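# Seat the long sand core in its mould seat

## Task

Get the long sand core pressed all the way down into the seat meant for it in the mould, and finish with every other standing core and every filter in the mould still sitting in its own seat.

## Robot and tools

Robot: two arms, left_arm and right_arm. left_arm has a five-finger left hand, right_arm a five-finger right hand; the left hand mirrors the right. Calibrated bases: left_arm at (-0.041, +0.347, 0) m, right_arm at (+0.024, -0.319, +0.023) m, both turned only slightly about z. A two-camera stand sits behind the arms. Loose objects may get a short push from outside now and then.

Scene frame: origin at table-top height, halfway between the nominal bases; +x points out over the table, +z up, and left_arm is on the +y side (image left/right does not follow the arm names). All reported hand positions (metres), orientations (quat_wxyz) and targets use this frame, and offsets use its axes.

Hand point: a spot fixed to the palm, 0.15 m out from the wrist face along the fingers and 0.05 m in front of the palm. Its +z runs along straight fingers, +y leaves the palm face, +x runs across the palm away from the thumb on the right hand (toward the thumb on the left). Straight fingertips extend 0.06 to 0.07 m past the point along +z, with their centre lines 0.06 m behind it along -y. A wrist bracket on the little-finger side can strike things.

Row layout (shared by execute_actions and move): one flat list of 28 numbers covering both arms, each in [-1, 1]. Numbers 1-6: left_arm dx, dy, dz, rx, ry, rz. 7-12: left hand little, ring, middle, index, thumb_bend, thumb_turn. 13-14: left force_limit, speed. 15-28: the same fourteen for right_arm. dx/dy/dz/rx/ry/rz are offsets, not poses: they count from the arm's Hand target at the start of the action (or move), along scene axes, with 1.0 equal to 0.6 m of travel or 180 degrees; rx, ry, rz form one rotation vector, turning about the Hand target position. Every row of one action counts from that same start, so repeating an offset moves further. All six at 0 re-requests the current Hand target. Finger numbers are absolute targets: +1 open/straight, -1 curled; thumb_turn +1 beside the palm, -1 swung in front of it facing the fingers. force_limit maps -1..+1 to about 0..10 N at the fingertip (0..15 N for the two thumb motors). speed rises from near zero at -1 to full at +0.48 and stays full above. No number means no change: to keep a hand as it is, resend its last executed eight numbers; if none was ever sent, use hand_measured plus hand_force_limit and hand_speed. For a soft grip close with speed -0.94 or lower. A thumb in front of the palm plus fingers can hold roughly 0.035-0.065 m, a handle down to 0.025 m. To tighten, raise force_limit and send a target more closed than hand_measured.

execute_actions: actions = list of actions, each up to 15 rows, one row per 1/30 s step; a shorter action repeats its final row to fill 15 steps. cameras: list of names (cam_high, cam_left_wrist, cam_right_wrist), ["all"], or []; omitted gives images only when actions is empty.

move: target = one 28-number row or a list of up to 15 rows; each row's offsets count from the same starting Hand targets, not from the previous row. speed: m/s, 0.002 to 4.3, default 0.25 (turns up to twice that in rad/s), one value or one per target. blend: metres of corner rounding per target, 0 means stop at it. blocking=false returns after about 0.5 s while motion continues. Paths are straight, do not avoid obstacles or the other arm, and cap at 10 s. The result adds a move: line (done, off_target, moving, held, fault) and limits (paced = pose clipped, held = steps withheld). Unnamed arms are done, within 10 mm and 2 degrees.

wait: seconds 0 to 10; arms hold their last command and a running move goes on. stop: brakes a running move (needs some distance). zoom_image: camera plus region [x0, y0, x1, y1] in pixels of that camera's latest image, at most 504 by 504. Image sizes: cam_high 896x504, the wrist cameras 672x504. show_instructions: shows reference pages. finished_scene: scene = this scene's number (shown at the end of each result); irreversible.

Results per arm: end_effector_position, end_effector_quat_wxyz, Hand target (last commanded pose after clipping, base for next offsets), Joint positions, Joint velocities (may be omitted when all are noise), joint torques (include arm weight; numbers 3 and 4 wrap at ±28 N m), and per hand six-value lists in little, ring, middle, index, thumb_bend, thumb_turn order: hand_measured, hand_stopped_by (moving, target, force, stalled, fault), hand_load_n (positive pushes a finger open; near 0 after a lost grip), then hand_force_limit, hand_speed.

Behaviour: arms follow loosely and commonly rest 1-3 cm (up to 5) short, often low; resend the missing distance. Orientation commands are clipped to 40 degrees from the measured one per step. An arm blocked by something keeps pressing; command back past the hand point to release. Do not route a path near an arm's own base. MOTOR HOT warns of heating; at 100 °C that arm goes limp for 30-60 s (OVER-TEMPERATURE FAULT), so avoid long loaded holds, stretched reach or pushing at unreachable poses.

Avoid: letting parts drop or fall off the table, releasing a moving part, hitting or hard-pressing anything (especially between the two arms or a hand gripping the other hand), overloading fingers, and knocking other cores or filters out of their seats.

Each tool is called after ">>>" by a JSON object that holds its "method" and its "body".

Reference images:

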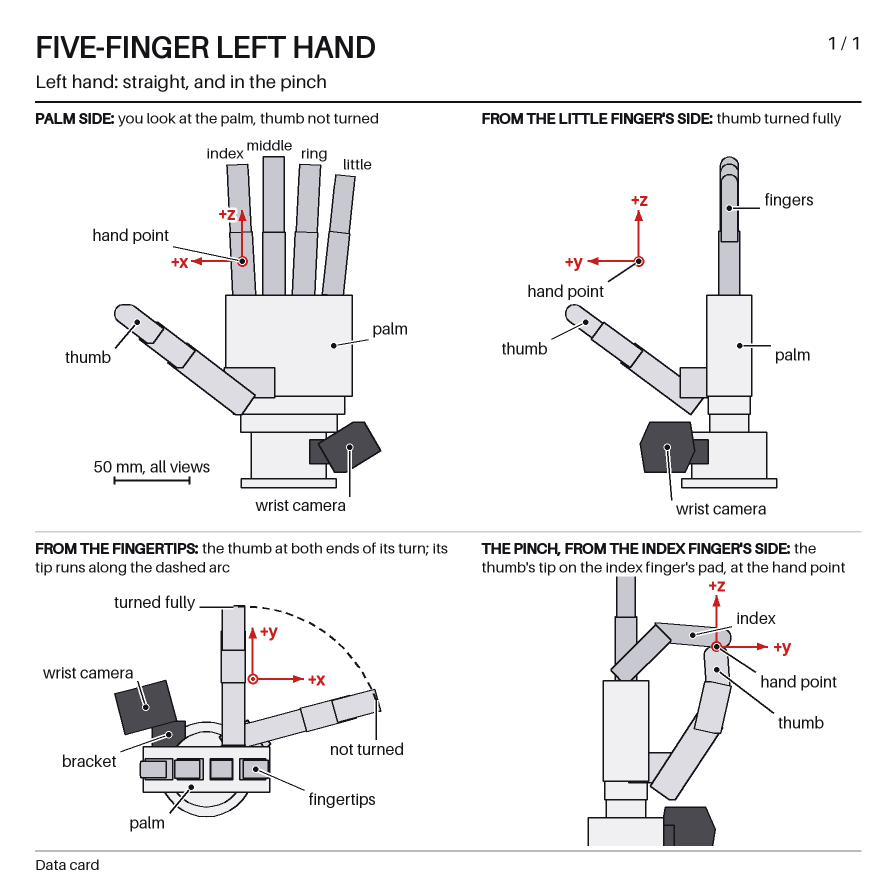

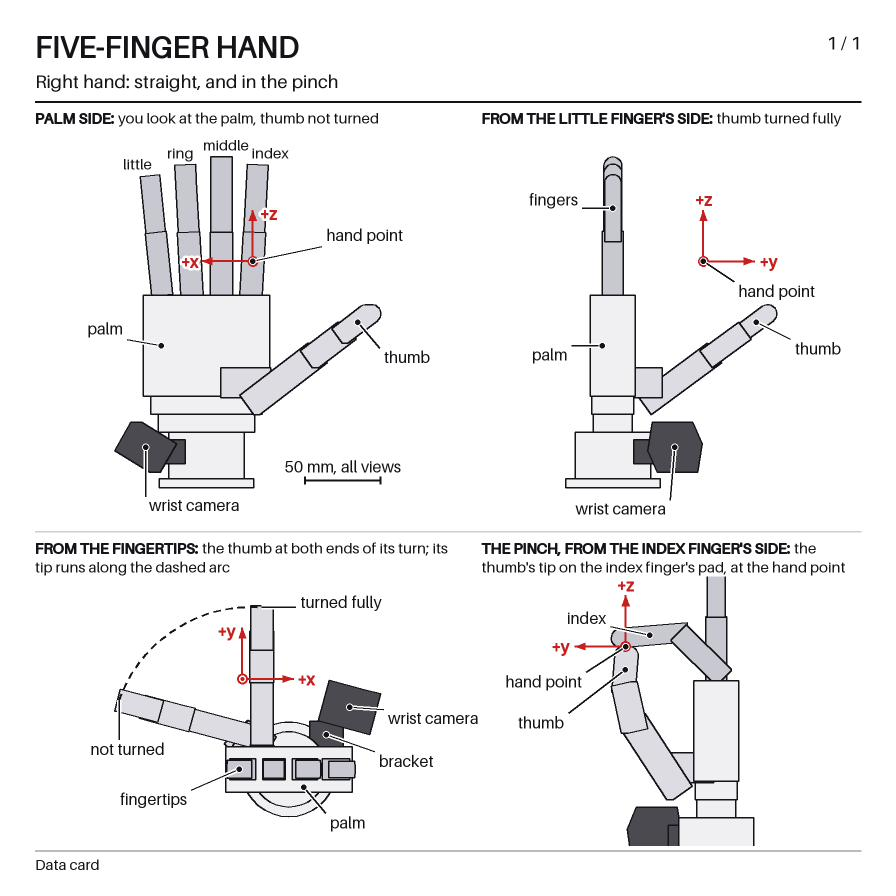

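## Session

>>> {"method": "execute_actions", "body": {"actions": []}}

>>> {"method": "zoom_image", "body": {"camera": "cam_high", "region": [400, 100, 640, 380]}}

Scene clock: 0.00 s.
left_arm: end_effector_position=(+0.3882, +0.3520, +0.2661) hand_measured=(+1.000, +1.000, +1.000, +1.000, +1.000, +1.000) hand_load_n=(+0.0, +0.0, +0.0, +0.0, +0.0, +0.0) hand_stopped_by=(target, target, target, target, target, target) hand_force_limit=0.00 hand_speed=-0.80 end_effector_quat_wxyz=(-0.294, +0.882, +0.107, +0.353) | right_arm: end_effector_position=(+0.2789, -0.2221, +0.2665) hand_measured=(+1.000, +1.000, +1.000, +1.000, +1.000, +1.000) hand_load_n=(+0.0, +0.0, +0.0, +0.0, +0.0, +0.0) hand_stopped_by=(target, target, target, target, target, target) hand_force_limit=0.00 hand_speed=-0.80 end_effector_quat_wxyz=(-0.300, +0.940, +0.164, +0.020)
Joint positions: left_arm=[-0.212 0.951 0.861 -0.856 -0.777 -1.768] | right_arm=[0.096 1.059 1.112 -1.593 -0.61 -1.756]
Joint velocities: within noise
Joint torques (N m): no reading
Heat: left arm: hottest shoulder 26 °C; right arm: hottest shoulder 24 °C.
Hand target: left_arm +0.3932, +0.3508, +0.2788; -0.290, +0.878, +0.111, +0.363 | right_arm +0.2846, -0.2212, +0.2750; -0.300, +0.939, +0.167, +0.031

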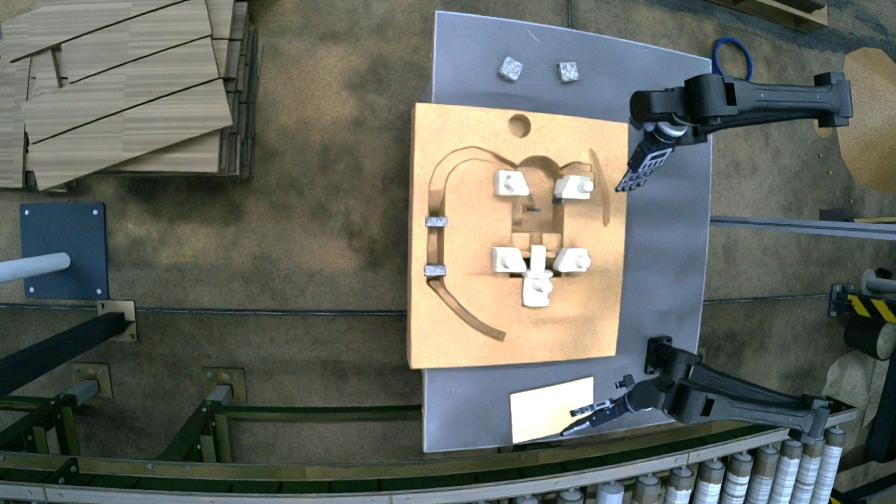

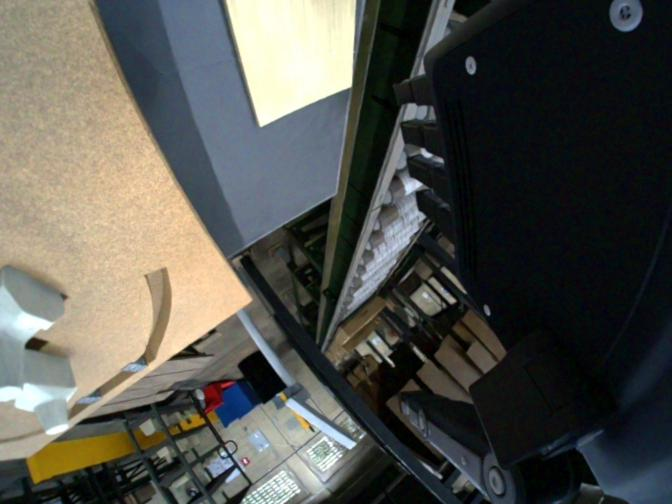

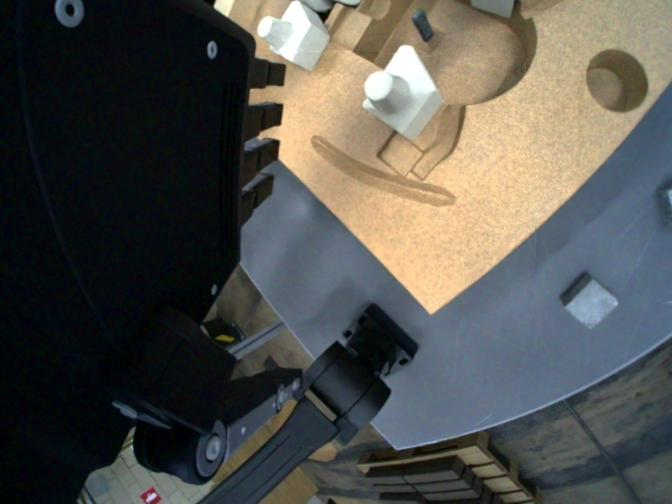

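Scaled by 1.800.

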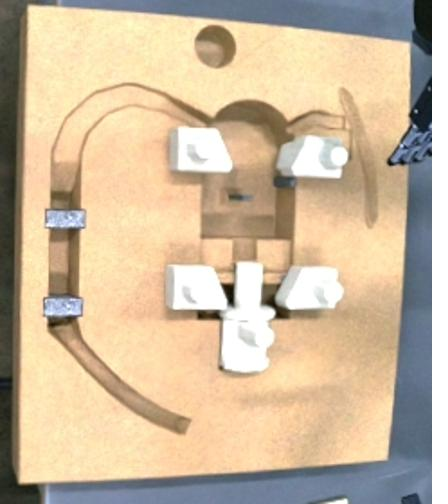

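>>> {"method": "zoom_image", "body": {"camera": "cam_high", "region": [485, 220, 595, 320]}}

Scaled by 4.582.

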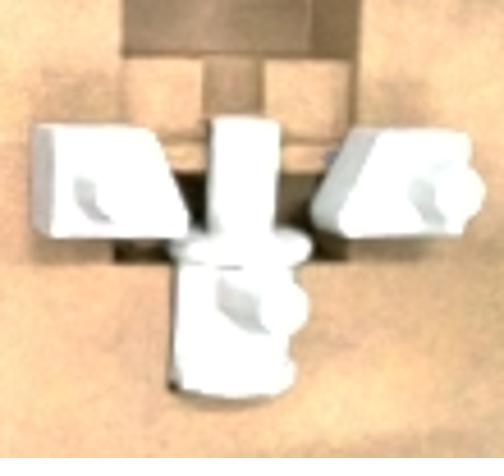

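>>> {"method": "move", "body": {"target": [[0.0113,-0.1347,0.0687,0.18,-0.07,-0.44,-0.5,-0.5,0.5,0.5,1,-1,0,0.3,0.2423,0.102,0.0933,0.0809,0.0634,-0.0886,1,1,1,1,1,1,0,-0.8],[0.0747,-0.4363,-0.0647,0.3619,-0.1405,-0.8843,-0.5,-0.5,0.5,0.5,1,-1,0,0.3,0.2423,0.102,0.0933,0.0809,0.0634,-0.0886,1,1,1,1,1,1,0,-0.8]], "speed": 0.35, "blend": 0.05, "cameras": ["all"]}}

Scene clock: 8.20 s.
left_arm: end_effector_position=(+0.4252, +0.0959, +0.2278) hand_measured=(-0.500, -0.500, +0.500, +0.500, +1.000, -1.000) hand_load_n=(+0.0, +0.0, +0.0, +0.0, +0.5, +0.0) hand_stopped_by=(target, target, target, target, target, target) hand_force_limit=0.00 hand_speed=0.30 end_effector_quat_wxyz=(-0.016, -0.001, +0.892, -0.452) | right_arm: end_effector_position=(+0.4123, -0.1571, +0.3201) hand_measured=(+1.000, +1.000, +1.000, +1.000, +1.000, +1.000) hand_load_n=(+0.0, +0.0, -0.5, +0.0, +0.0, +0.0) hand_stopped_by=(target, target, target, target, target, target) hand_force_limit=0.00 hand_speed=-0.80 end_effector_quat_wxyz=(-0.420, +0.907, +0.001, -0.020)
Joint positions: left_arm=[-0.246 1.648 1.538 -1.171 0.907 1.173] | right_arm=[0.071 1.447 1.516 -1.549 -0.865 -1.407]
Joint torques (N m): left_arm=[-0.32 -15.09 11.28 0.47 0.53 0.01] | right_arm=[0.67 -9.76 13.12 0.69 -0.78 0.09]
Heat: left arm: hottest shoulder 26 °C; right arm: hottest shoulder 24 °C.
Hand target: left_arm +0.4380, +0.0891, +0.2401; -0.003, +0.012, +0.891, -0.454 | right_arm +0.4298, -0.1600, +0.3308; -0.423, +0.906, +0.000, +0.000
Off the commanded pose: left_arm 0.019 m, 2 deg | right_arm 0.021 m, 2 deg.
move: off_target (left_arm, right_arm)

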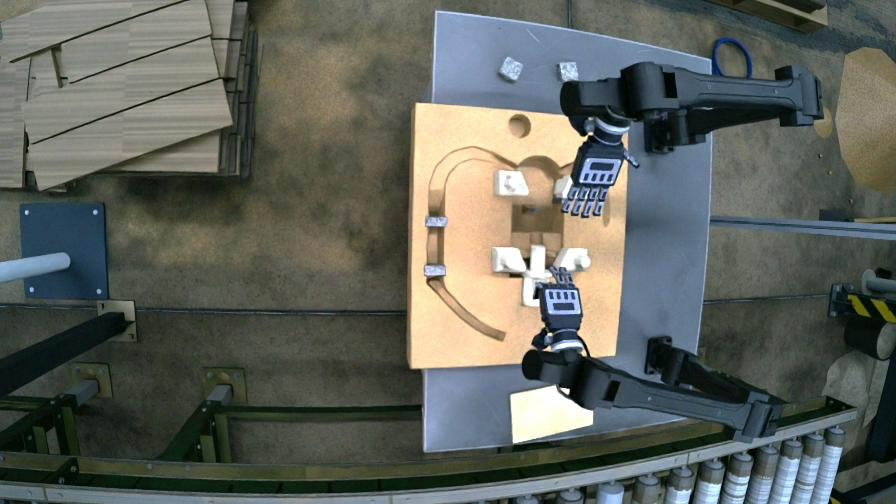

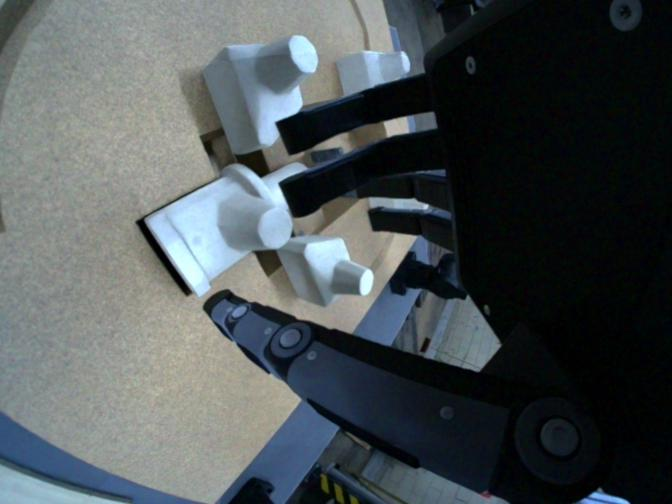

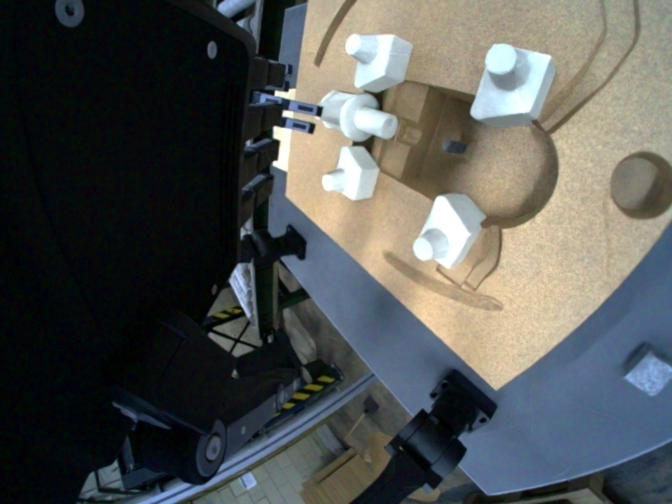

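>>> {"method": "move", "body": {"target": [0.0233,-0.008,-0.06,0,0,0,-0.5,-0.5,0.5,0.5,1,-1,0,0.3,0,0,0,0,0,0,1,1,1,1,1,1,0,-0.8], "speed": 0.2, "cameras": ["cam_left_wrist","cam_right_wrist"]}}

>>> {"method": "zoom_image", "body": {"camera": "cam_right_wrist", "region": [260, 30, 440, 210]}}

Scene clock: 9.60 s.
left_arm: end_effector_position=(+0.4433, +0.0914, +0.1993) hand_measured=(-0.500, -0.500, +0.500, +0.500, +1.000, -1.000) hand_load_n=(+0.5, +0.0, +0.0, +0.0, +0.0, +0.0) hand_stopped_by=(target, target, target, target, target, target) hand_force_limit=0.00 hand_speed=0.30 end_effector_quat_wxyz=(-0.015, -0.001, +0.892, -0.452) | right_arm: end_effector_position=(+0.4123, -0.1571, +0.3201) hand_measured=(+1.000, +1.000, +1.000, +1.000, +1.000, +1.000) hand_load_n=(+0.0, +0.0, +0.0, +0.0, +0.0, +0.0) hand_stopped_by=(target, target, target, target, target, target) hand_force_limit=0.00 hand_speed=-0.80 end_effector_quat_wxyz=(-0.420, +0.907, +0.001, -0.020)
Joint positions: left_arm=[-0.246 1.706 1.538 -1.112 0.906 1.174] | right_arm=[0.071 1.447 1.516 -1.549 -0.865 -1.407]
Joint torques (N m): left_arm=[-0.62 -16.44 9.2 1.18 0.54 -0.03] | right_arm=[0.21 -9.35 13.24 0.58 -0.73 0.13]
Heat: left arm: hottest elbow 27 °C; right arm: hottest shoulder 24 °C.
Hand target: left_arm +0.4520, +0.0843, +0.2041; -0.004, +0.012, +0.891, -0.454 | right_arm +0.4298, -0.1600, +0.3308; -0.423, +0.906, +0.000, +0.000
Off the commanded pose: left_arm 0.012 m, 2 deg | right_arm 0.021 m, 2 deg.
move: off_target (left_arm, right_arm)
Images, in order (width x height): cam_left_wrist 672x504, cam_right_wrist 672x504.

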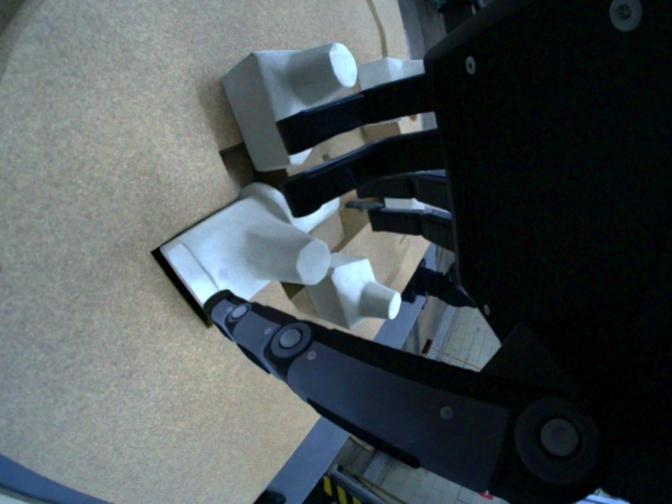

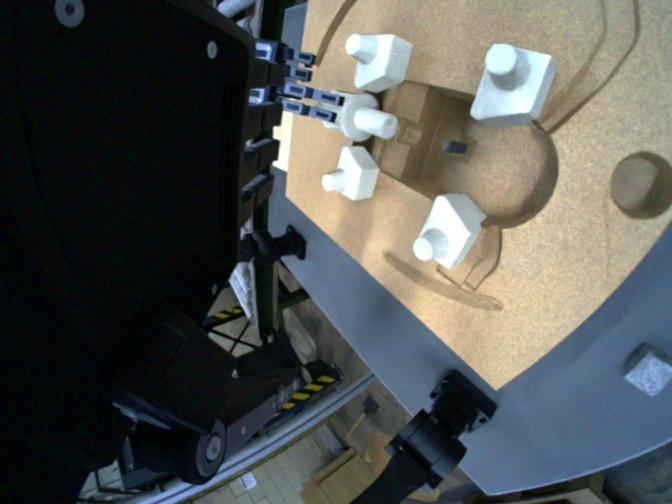

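Scaled by 2.800 from the camera's 672x504 image, which has a finer 960x720 frame.

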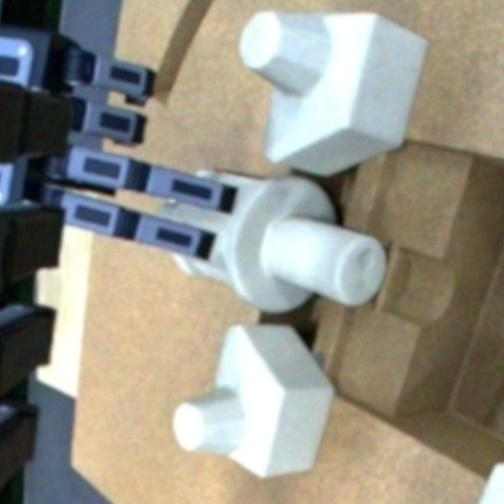

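>>> {"method": "move", "body": {"target": [[0,0,-0.063,0,0,0,-0.5,-0.5,0.5,0.5,1,-1,0,0.3,0,0,0,0,0,0,1,1,1,1,1,1,0,-0.8],[0,0,-0.063,0,0,0,-0.5,-0.5,-0.3,-0.3,-0.3,-1,0.3,-0.85,0,0,0,0,0,0,1,1,1,1,1,1,0,-0.8]], "speed": 0.12, "cameras": ["cam_left_wrist","cam_right_wrist"]}}

Scene clock: 14.57 s.
left_arm: end_effector_position=(+0.4499, +0.0781, +0.1753) hand_measured=(-0.500, -0.500, -0.300, -0.274, +0.286, -1.000) hand_load_n=(+0.0, +0.0, +5.5, +5.0, +10.0, +0.5) hand_stopped_by=(target, target, target, force, force, target) hand_force_limit=0.30 hand_speed=-0.85 end_effector_quat_wxyz=(-0.003, +0.017, +0.888, -0.459) | right_arm: end_effector_position=(+0.4123, -0.1571, +0.3201) hand_measured=(+1.000, +1.000, +1.000, +1.000, +1.000, +1.000) hand_load_n=(+0.0, +0.0, +0.0, +0.0, +0.0, +0.0) hand_stopped_by=(target, target, target, target, target, target) hand_force_limit=0.00 hand_speed=-0.80 end_effector_quat_wxyz=(-0.420, +0.907, +0.001, -0.020)
Joint positions: left_arm=[-0.264 1.727 1.498 -1.01 0.913 1.174] | right_arm=[0.071 1.447 1.516 -1.549 -0.865 -1.407]
Joint torques (N m): left_arm=[0.73 -16.73 6.87 0.95 0.29 -0.02] | right_arm=[0.85 -10.11 12.88 0.68 -0.7 0.12]
Heat: left arm: hottest elbow 27 °C; right arm: hottest elbow 25 °C.
Hand target: left_arm +0.4522, +0.0842, +0.1665; -0.003, +0.013, +0.891, -0.454 | right_arm +0.4298, -0.1600, +0.3308; -0.423, +0.906, +0.000, +0.000
Off the commanded pose: left_arm 0.011 m, 1 deg | right_arm 0.021 m, 2 deg.
move: off_target (left_arm, right_arm); target 2's new numbers were sent with left_arm's hand 0.011 m and 1 deg from that target
Images, in order (width x height): cam_left_wrist 672x504, cam_right_wrist 672x504.

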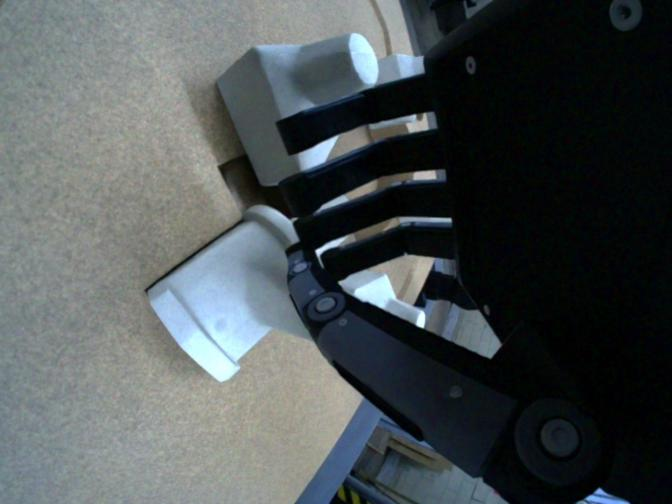

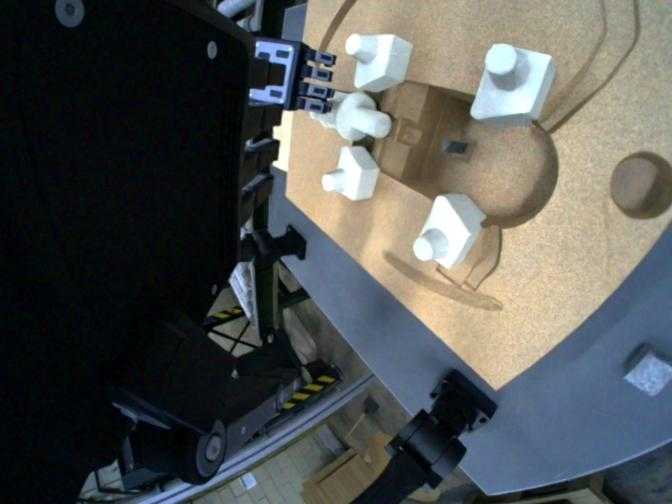

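>>> {"method": "zoom_image", "body": {"camera": "cam_left_wrist", "region": [120, 180, 350, 400]}}

>>> {"method": "zoom_image", "body": {"camera": "cam_right_wrist", "region": [280, 30, 460, 210]}}

Scaled by 2.191 from the camera's 672x504 image, which has a finer 960x720 frame.

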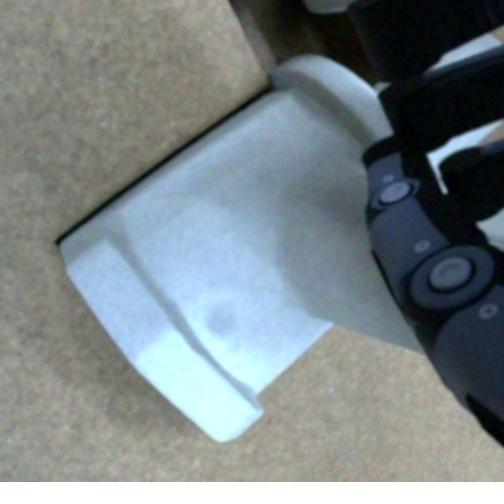

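Scaled by 2.800 from the camera's 672x504 image, which has a finer 960x720 frame.

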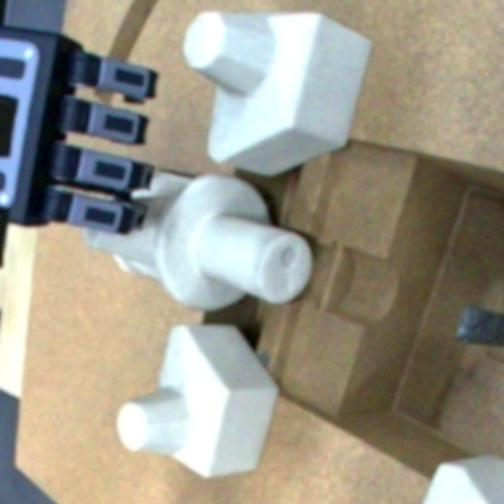

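>>> {"method": "move", "body": {"target": [0,0,0.035,0,0,0,-0.5,-0.5,-0.3,-0.3,-0.3,-1,0.3,-0.85,0,0,0,0,0,0,1,1,1,1,1,1,0,-0.8], "speed": 0.05, "cameras": ["cam_left_wrist","cam_right_wrist"]}}

>>> {"method": "zoom_image", "body": {"camera": "cam_left_wrist", "region": [120, 180, 350, 400]}}

>>> {"method": "zoom_image", "body": {"camera": "cam_right_wrist", "region": [280, 30, 460, 210]}}

Scene clock: 16.87 s.
left_arm: end_effector_position=(+0.4472, +0.0788, +0.1750) hand_measured=(-0.500, -0.500, -0.300, -0.274, +0.286, -1.000) hand_load_n=(+0.0, +0.0, +5.0, +5.5, +9.5, +0.0) hand_stopped_by=(target, target, target, force, force, target) hand_force_limit=0.30 hand_speed=-0.85 end_effector_quat_wxyz=(-0.007, +0.018, +0.888, -0.459) | right_arm: end_effector_position=(+0.4123, -0.1571, +0.3201) hand_measured=(+1.000, +1.000, +1.000, +1.000, +1.000, +1.000) hand_load_n=(+0.0, +0.0, +0.0, +0.0, +0.0, +0.0) hand_stopped_by=(target, target, target, target, target, target) hand_force_limit=0.00 hand_speed=-0.80 end_effector_quat_wxyz=(-0.420, +0.907, +0.001, -0.020)
Joint positions: left_arm=[-0.264 1.727 1.498 -1.024 0.916 1.183] | right_arm=[0.071 1.447 1.516 -1.549 -0.865 -1.407]
Joint torques (N m): left_arm=[0.91 -17.9 9.47 -0.32 0.17 -0.11] | right_arm=[0.26 -10.29 13.03 0.73 -0.77 0.05]
Heat: left arm: hottest elbow 27 °C; right arm: hottest elbow 25 °C.
Hand target: left_arm +0.4522, +0.0842, +0.1875; -0.003, +0.012, +0.891, -0.454 | right_arm +0.4298, -0.1600, +0.3308; -0.423, +0.906, +0.000, +0.000
Off the commanded pose: left_arm 0.015 m, 1 deg | right_arm 0.021 m, 2 deg.
move: off_target (left_arm, right_arm)
Images, in order (width x height): cam_left_wrist 672x504, cam_right_wrist 672x504.

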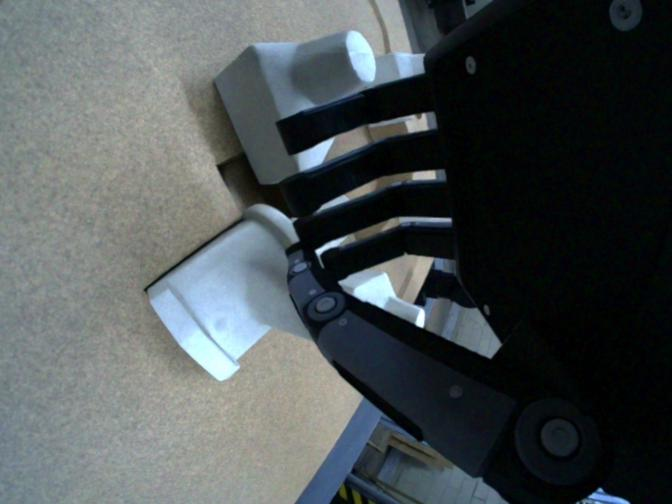

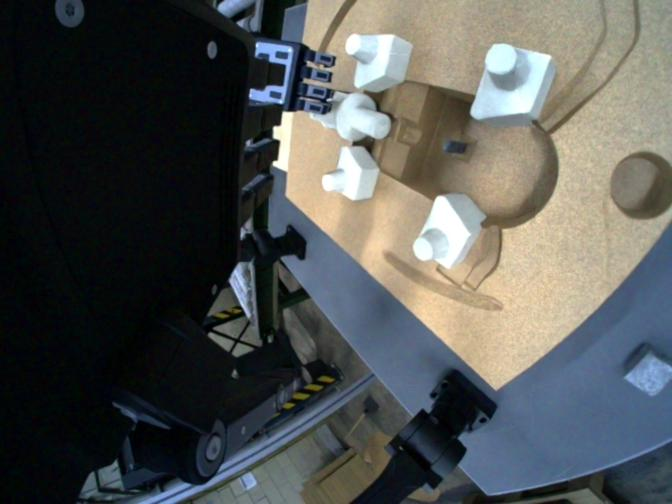

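Scaled by 2.191 from the camera's 672x504 image, which has a finer 960x720 frame.

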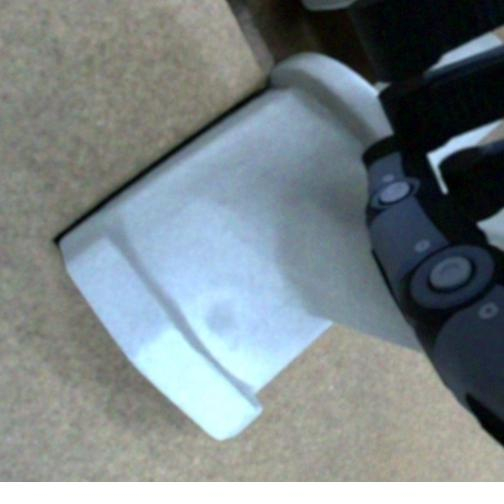

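Scaled by 2.800 from the camera's 672x504 image, which has a finer 960x720 frame.

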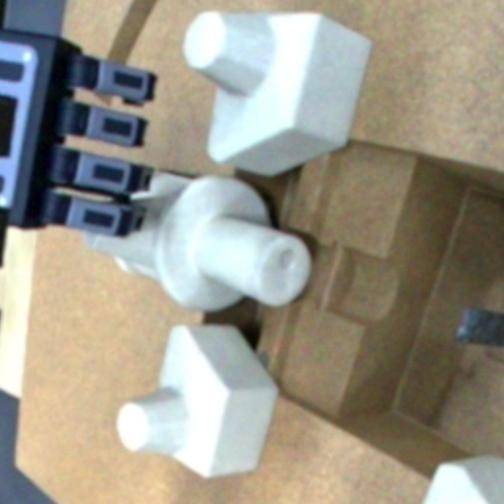

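>>> {"method": "move", "body": {"target": [0,-0.02,0.02,0,0,0,-0.5,-0.5,-0.3,-0.3,-0.3,-1,0.3,-0.85,0,0,0,0,0,0,1,1,1,1,1,1,0,-0.8], "speed": 0.05, "cameras": ["cam_left_wrist","cam_right_wrist"]}}

>>> {"method": "zoom_image", "body": {"camera": "cam_left_wrist", "region": [120, 180, 350, 400]}}

>>> {"method": "zoom_image", "body": {"camera": "cam_right_wrist", "region": [280, 30, 460, 210]}}

Scene clock: 18.07 s.
left_arm: end_effector_position=(+0.4453, +0.0775, +0.1763) hand_measured=(-0.500, -0.500, -0.300, -0.274, +0.286, -1.000) hand_load_n=(+0.0, +0.0, +5.5, +3.5, +10.0, -0.5) hand_stopped_by=(target, target, target, force, force, target) hand_force_limit=0.30 hand_speed=-0.85 end_effector_quat_wxyz=(-0.011, +0.015, +0.892, -0.452) | right_arm: end_effector_position=(+0.4123, -0.1571, +0.3201) hand_measured=(+1.000, +1.000, +1.000, +1.000, +1.000, +1.000) hand_load_n=(+0.0, +0.0, +0.0, +0.0, +0.0, -0.5) hand_stopped_by=(target, target, target, target, target, target) hand_force_limit=0.00 hand_speed=-0.80 end_effector_quat_wxyz=(-0.420, +0.907, +0.001, -0.020)
Joint positions: left_arm=[-0.271 1.727 1.506 -1.038 0.901 1.174] | right_arm=[0.071 1.447 1.516 -1.549 -0.865 -1.407]
Joint torques (N m): left_arm=[-0.15 -18.2 10.78 0.01 0.5 -0.31] | right_arm=[-0.15 -9.58 12.97 0.79 -0.77 0.1]
Heat: left arm: hottest elbow 27 °C; right arm: hottest elbow 25 °C.
Hand target: left_arm +0.4521, +0.0723, +0.1994; -0.003, +0.012, +0.891, -0.454 | right_arm +0.4298, -0.1600, +0.3308; -0.423, +0.906, +0.000, +0.000
Off the commanded pose: left_arm 0.025 m, 1 deg | right_arm 0.021 m, 2 deg.
move: off_target (left_arm, right_arm)
Images, in order (width x height): cam_left_wrist 672x504, cam_right_wrist 672x504.

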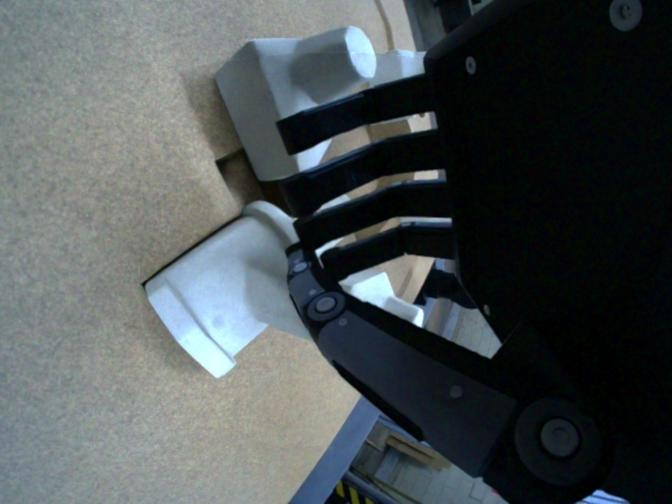

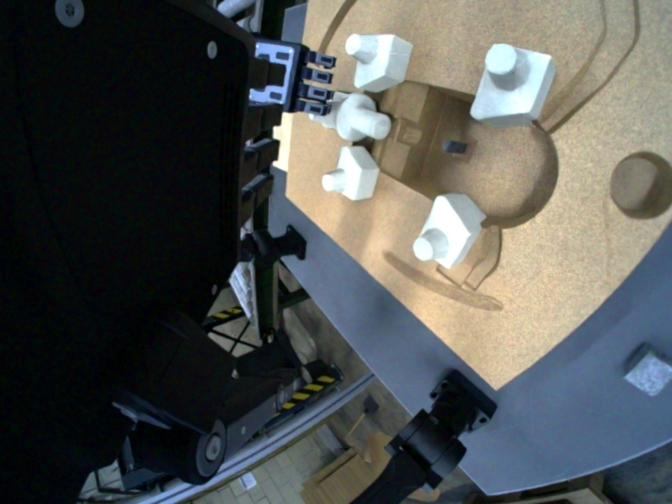

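Scaled by 2.191 from the camera's 672x504 image, which has a finer 960x720 frame.

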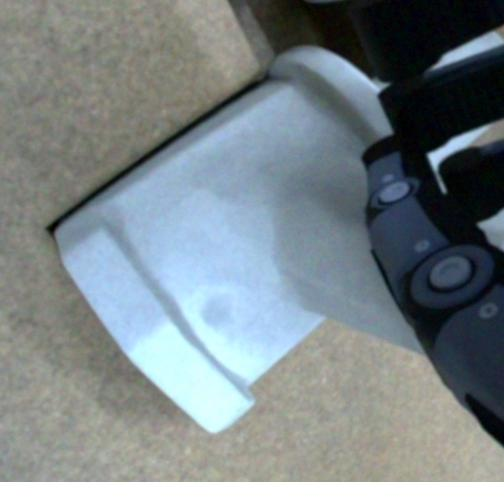

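Scaled by 2.800 from the camera's 672x504 image, which has a finer 960x720 frame.

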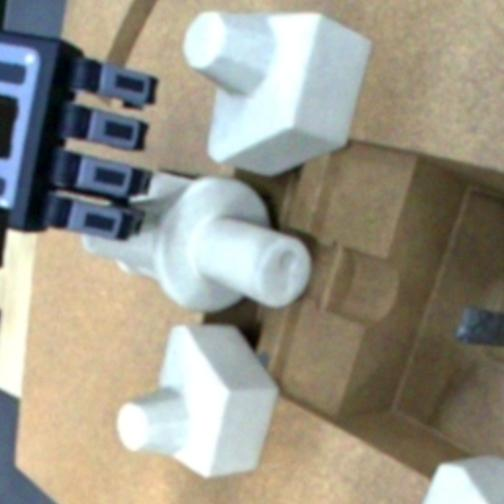

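>>> {"method": "move", "body": {"target": [[0,0.0095,-0.033,0,0,0,-0.5,-0.5,-0.3,-0.3,-0.3,-1,0.3,-0.85,0,0,0,0,0,0,1,1,1,1,1,1,0,-0.8],[0,0.0095,-0.033,0,0,0,-0.5,-0.5,0.5,0.5,1,-1,0.3,0.0,0,0,0,0,0,0,1,1,1,1,1,1,0,-0.8]], "speed": 0.05, "cameras": ["cam_left_wrist","cam_right_wrist"]}}

>>> {"method": "zoom_image", "body": {"camera": "cam_left_wrist", "region": [120, 180, 350, 400]}}

>>> {"method": "zoom_image", "body": {"camera": "cam_right_wrist", "region": [280, 30, 460, 210]}}

Scene clock: 20.77 s.
left_arm: end_effector_position=(+0.4478, +0.0765, +0.1768) hand_measured=(-0.500, -0.500, +0.500, +0.500, +1.000, -1.000) hand_load_n=(+0.0, +0.0, +0.0, +0.0, +0.0, +0.0) hand_stopped_by=(target, target, target, target, target, target) hand_force_limit=0.30 hand_speed=0.00 end_effector_quat_wxyz=(-0.006, +0.017, +0.891, -0.454) | right_arm: end_effector_position=(+0.4123, -0.1571, +0.3201) hand_measured=(+1.000, +1.000, +1.000, +1.000, +1.000, +1.000) hand_load_n=(+0.0, +0.0, -0.5, +0.0, +0.0, +0.0) hand_stopped_by=(target, target, target, target, target, target) hand_force_limit=0.00 hand_speed=-0.80 end_effector_quat_wxyz=(-0.420, +0.907, +0.001, -0.020)
Joint positions: left_arm=[-0.271 1.727 1.506 -1.026 0.902 1.172] | right_arm=[0.071 1.447 1.516 -1.549 -0.865 -1.407]
Joint torques (N m): left_arm=[0.5 -17.38 8.13 0.8 0.54 -0.16] | right_arm=[0.03 -9.88 13.05 0.62 -0.78 0.13]
Heat: left arm: hottest elbow 27 °C; right arm: hottest elbow 26 °C.
Hand target: left_arm +0.4521, +0.0780, +0.1796; -0.003, +0.012, +0.891, -0.454 | right_arm +0.4298, -0.1600, +0.3308; -0.423, +0.906, +0.000, +0.000
Off the commanded pose: left_arm 0.005 m, 1 deg | right_arm 0.021 m, 2 deg.
move: off_target (right_arm)
Images, in order (width x height): cam_left_wrist 672x504, cam_right_wrist 672x504.

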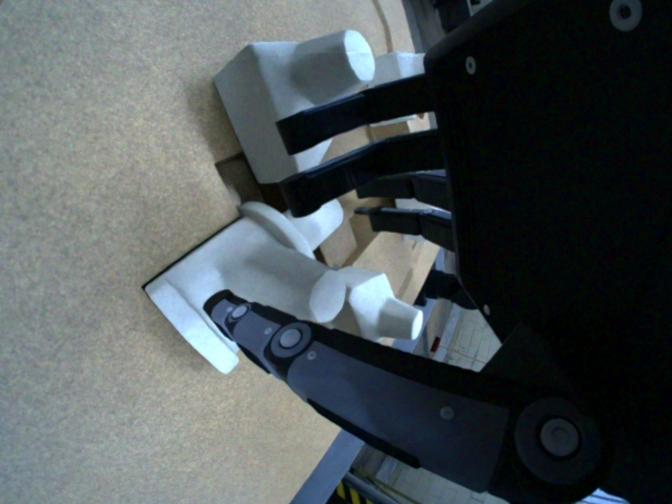

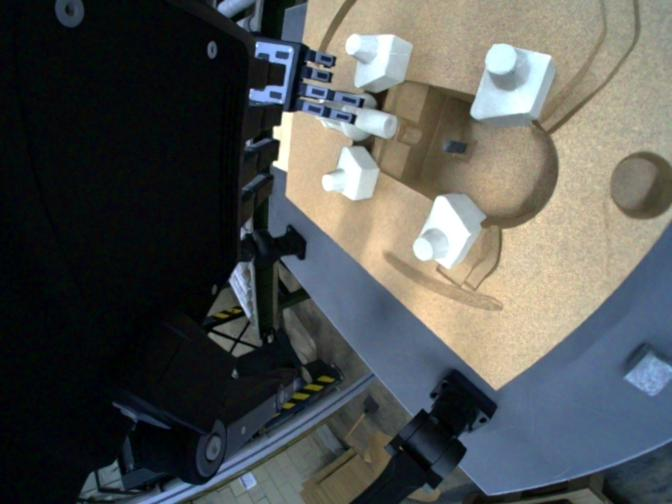

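Scaled by 2.191 from the camera's 672x504 image, which has a finer 960x720 frame.

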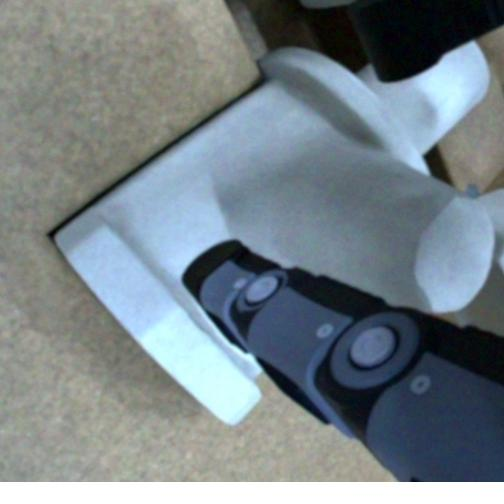

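Scaled by 2.800 from the camera's 672x504 image, which has a finer 960x720 frame.

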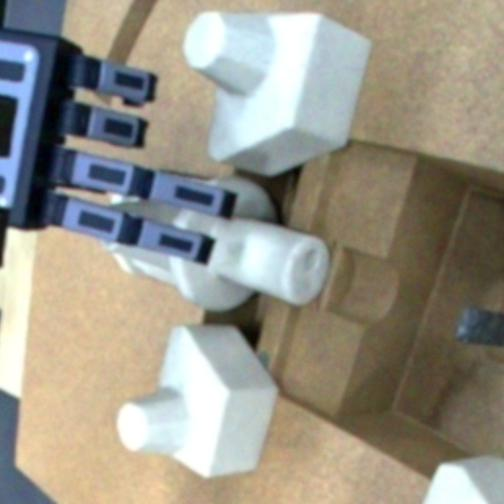

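>>> {"method": "move", "body": {"target": [[0,0,0.1,0,0,0,-0.5,-0.5,0.5,0.5,1,-1,0.3,0.0,0,0,0,0,0,0,1,1,1,1,1,1,0,-0.8],[-0.0468,-0.03,0.065,-0.1555,0.0076,0,1,1,1,1,1,1,0.3,0.3,0,0,0,0,0,0,1,1,1,1,1,1,0,-0.8]], "speed": 0.2, "cameras": ["all"]}}

>>> {"method": "zoom_image", "body": {"camera": "cam_left_wrist", "region": [0, 150, 300, 450]}}

>>> {"method": "zoom_image", "body": {"camera": "cam_right_wrist", "region": [280, 30, 460, 210]}}

Scene clock: 26.00 s.
left_arm: end_effector_position=(+0.4232, +0.0558, +0.2190) hand_measured=(+1.000, +1.000, +1.000, +1.000, +1.000, +1.000) hand_load_n=(-0.5, +0.0, +0.0, +0.0, +0.0, +0.0) hand_stopped_by=(target, target, target, target, target, target) hand_force_limit=0.30 hand_speed=0.30 end_effector_quat_wxyz=(-0.015, +0.011, +0.755, -0.656) | right_arm: end_effector_position=(+0.4123, -0.1571, +0.3201) hand_measured=(+1.000, +1.000, +1.000, +1.000, +1.000, +1.000) hand_load_n=(+0.0, +0.0, +0.0, +0.0, +0.0, +0.0) hand_stopped_by=(target, target, target, target, target, target) hand_force_limit=0.00 hand_speed=-0.80 end_effector_quat_wxyz=(-0.420, +0.907, +0.001, -0.020)
Joint positions: left_arm=[-0.205 1.616 1.202 -0.268 1.347 0.66] | right_arm=[0.071 1.447 1.516 -1.549 -0.865 -1.407]
Joint torques (N m): left_arm=[0.73 -16.03 6.61 1.68 0.49 -0.15] | right_arm=[0.62 -10.11 13.03 0.79 -0.78 0.08]
Heat: left arm: hottest shoulder 27 °C; right arm: hottest elbow 27 °C.
Hand target: left_arm +0.4240, +0.0599, +0.2186; -0.011, +0.007, +0.754, -0.656 | right_arm +0.4298, -0.1600, +0.3308; -0.423, +0.906, +0.000, +0.000
Off the commanded pose: left_arm 0.004 m, 1 deg | right_arm 0.021 m, 2 deg.
move: off_target (right_arm)

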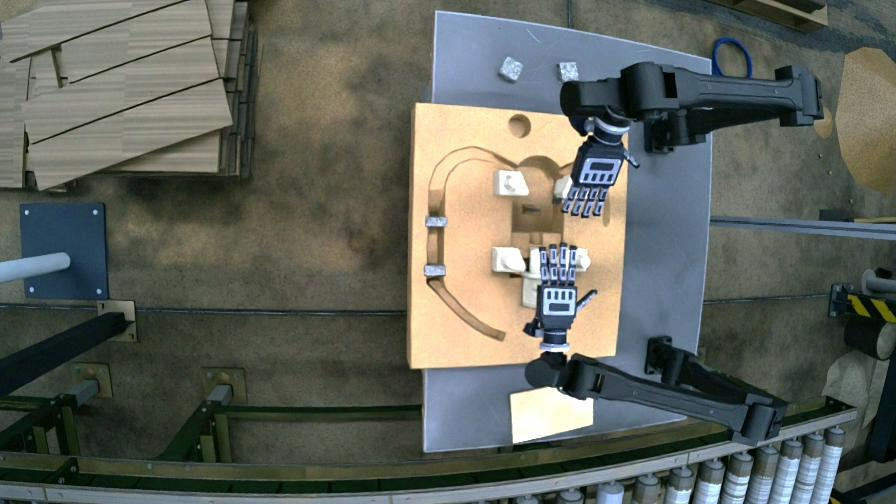

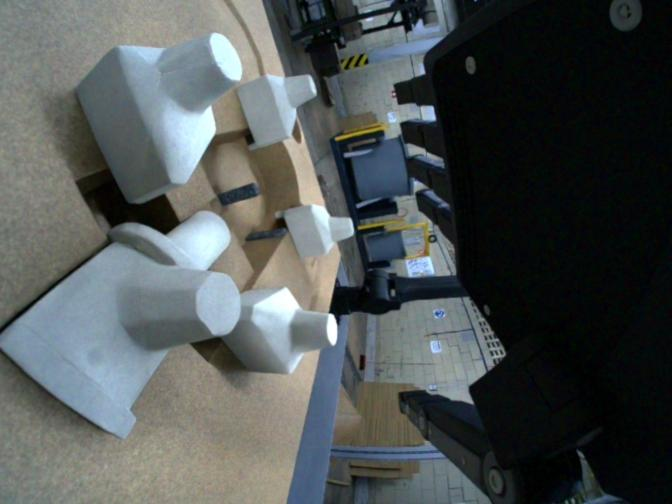

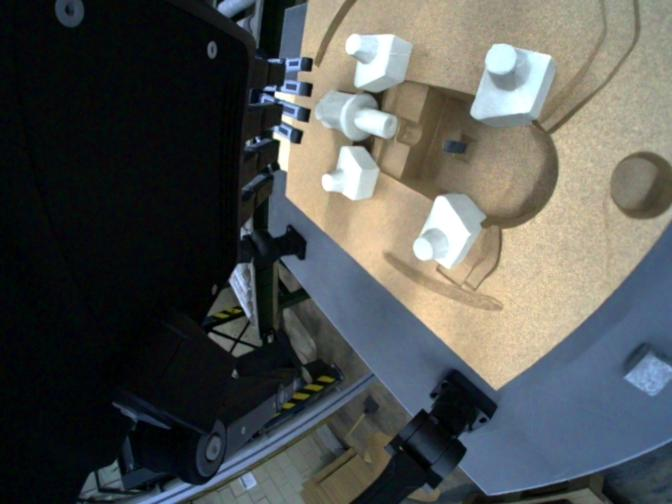

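Scaled by 1.680 from the camera's 672x504 image, which has a finer 960x720 frame.

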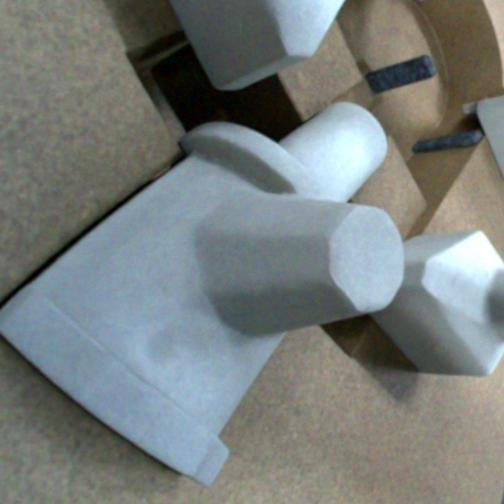

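Scaled by 2.800 from the camera's 672x504 image, which has a finer 960x720 frame.

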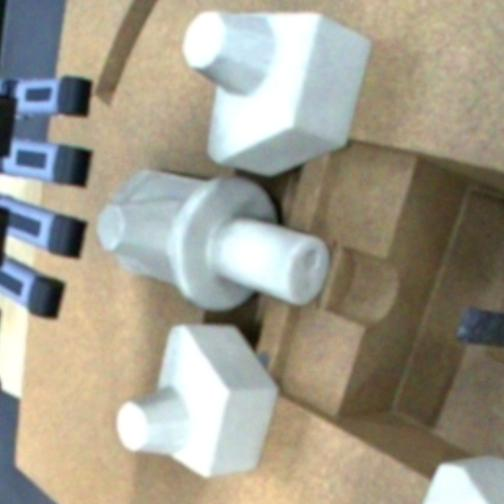

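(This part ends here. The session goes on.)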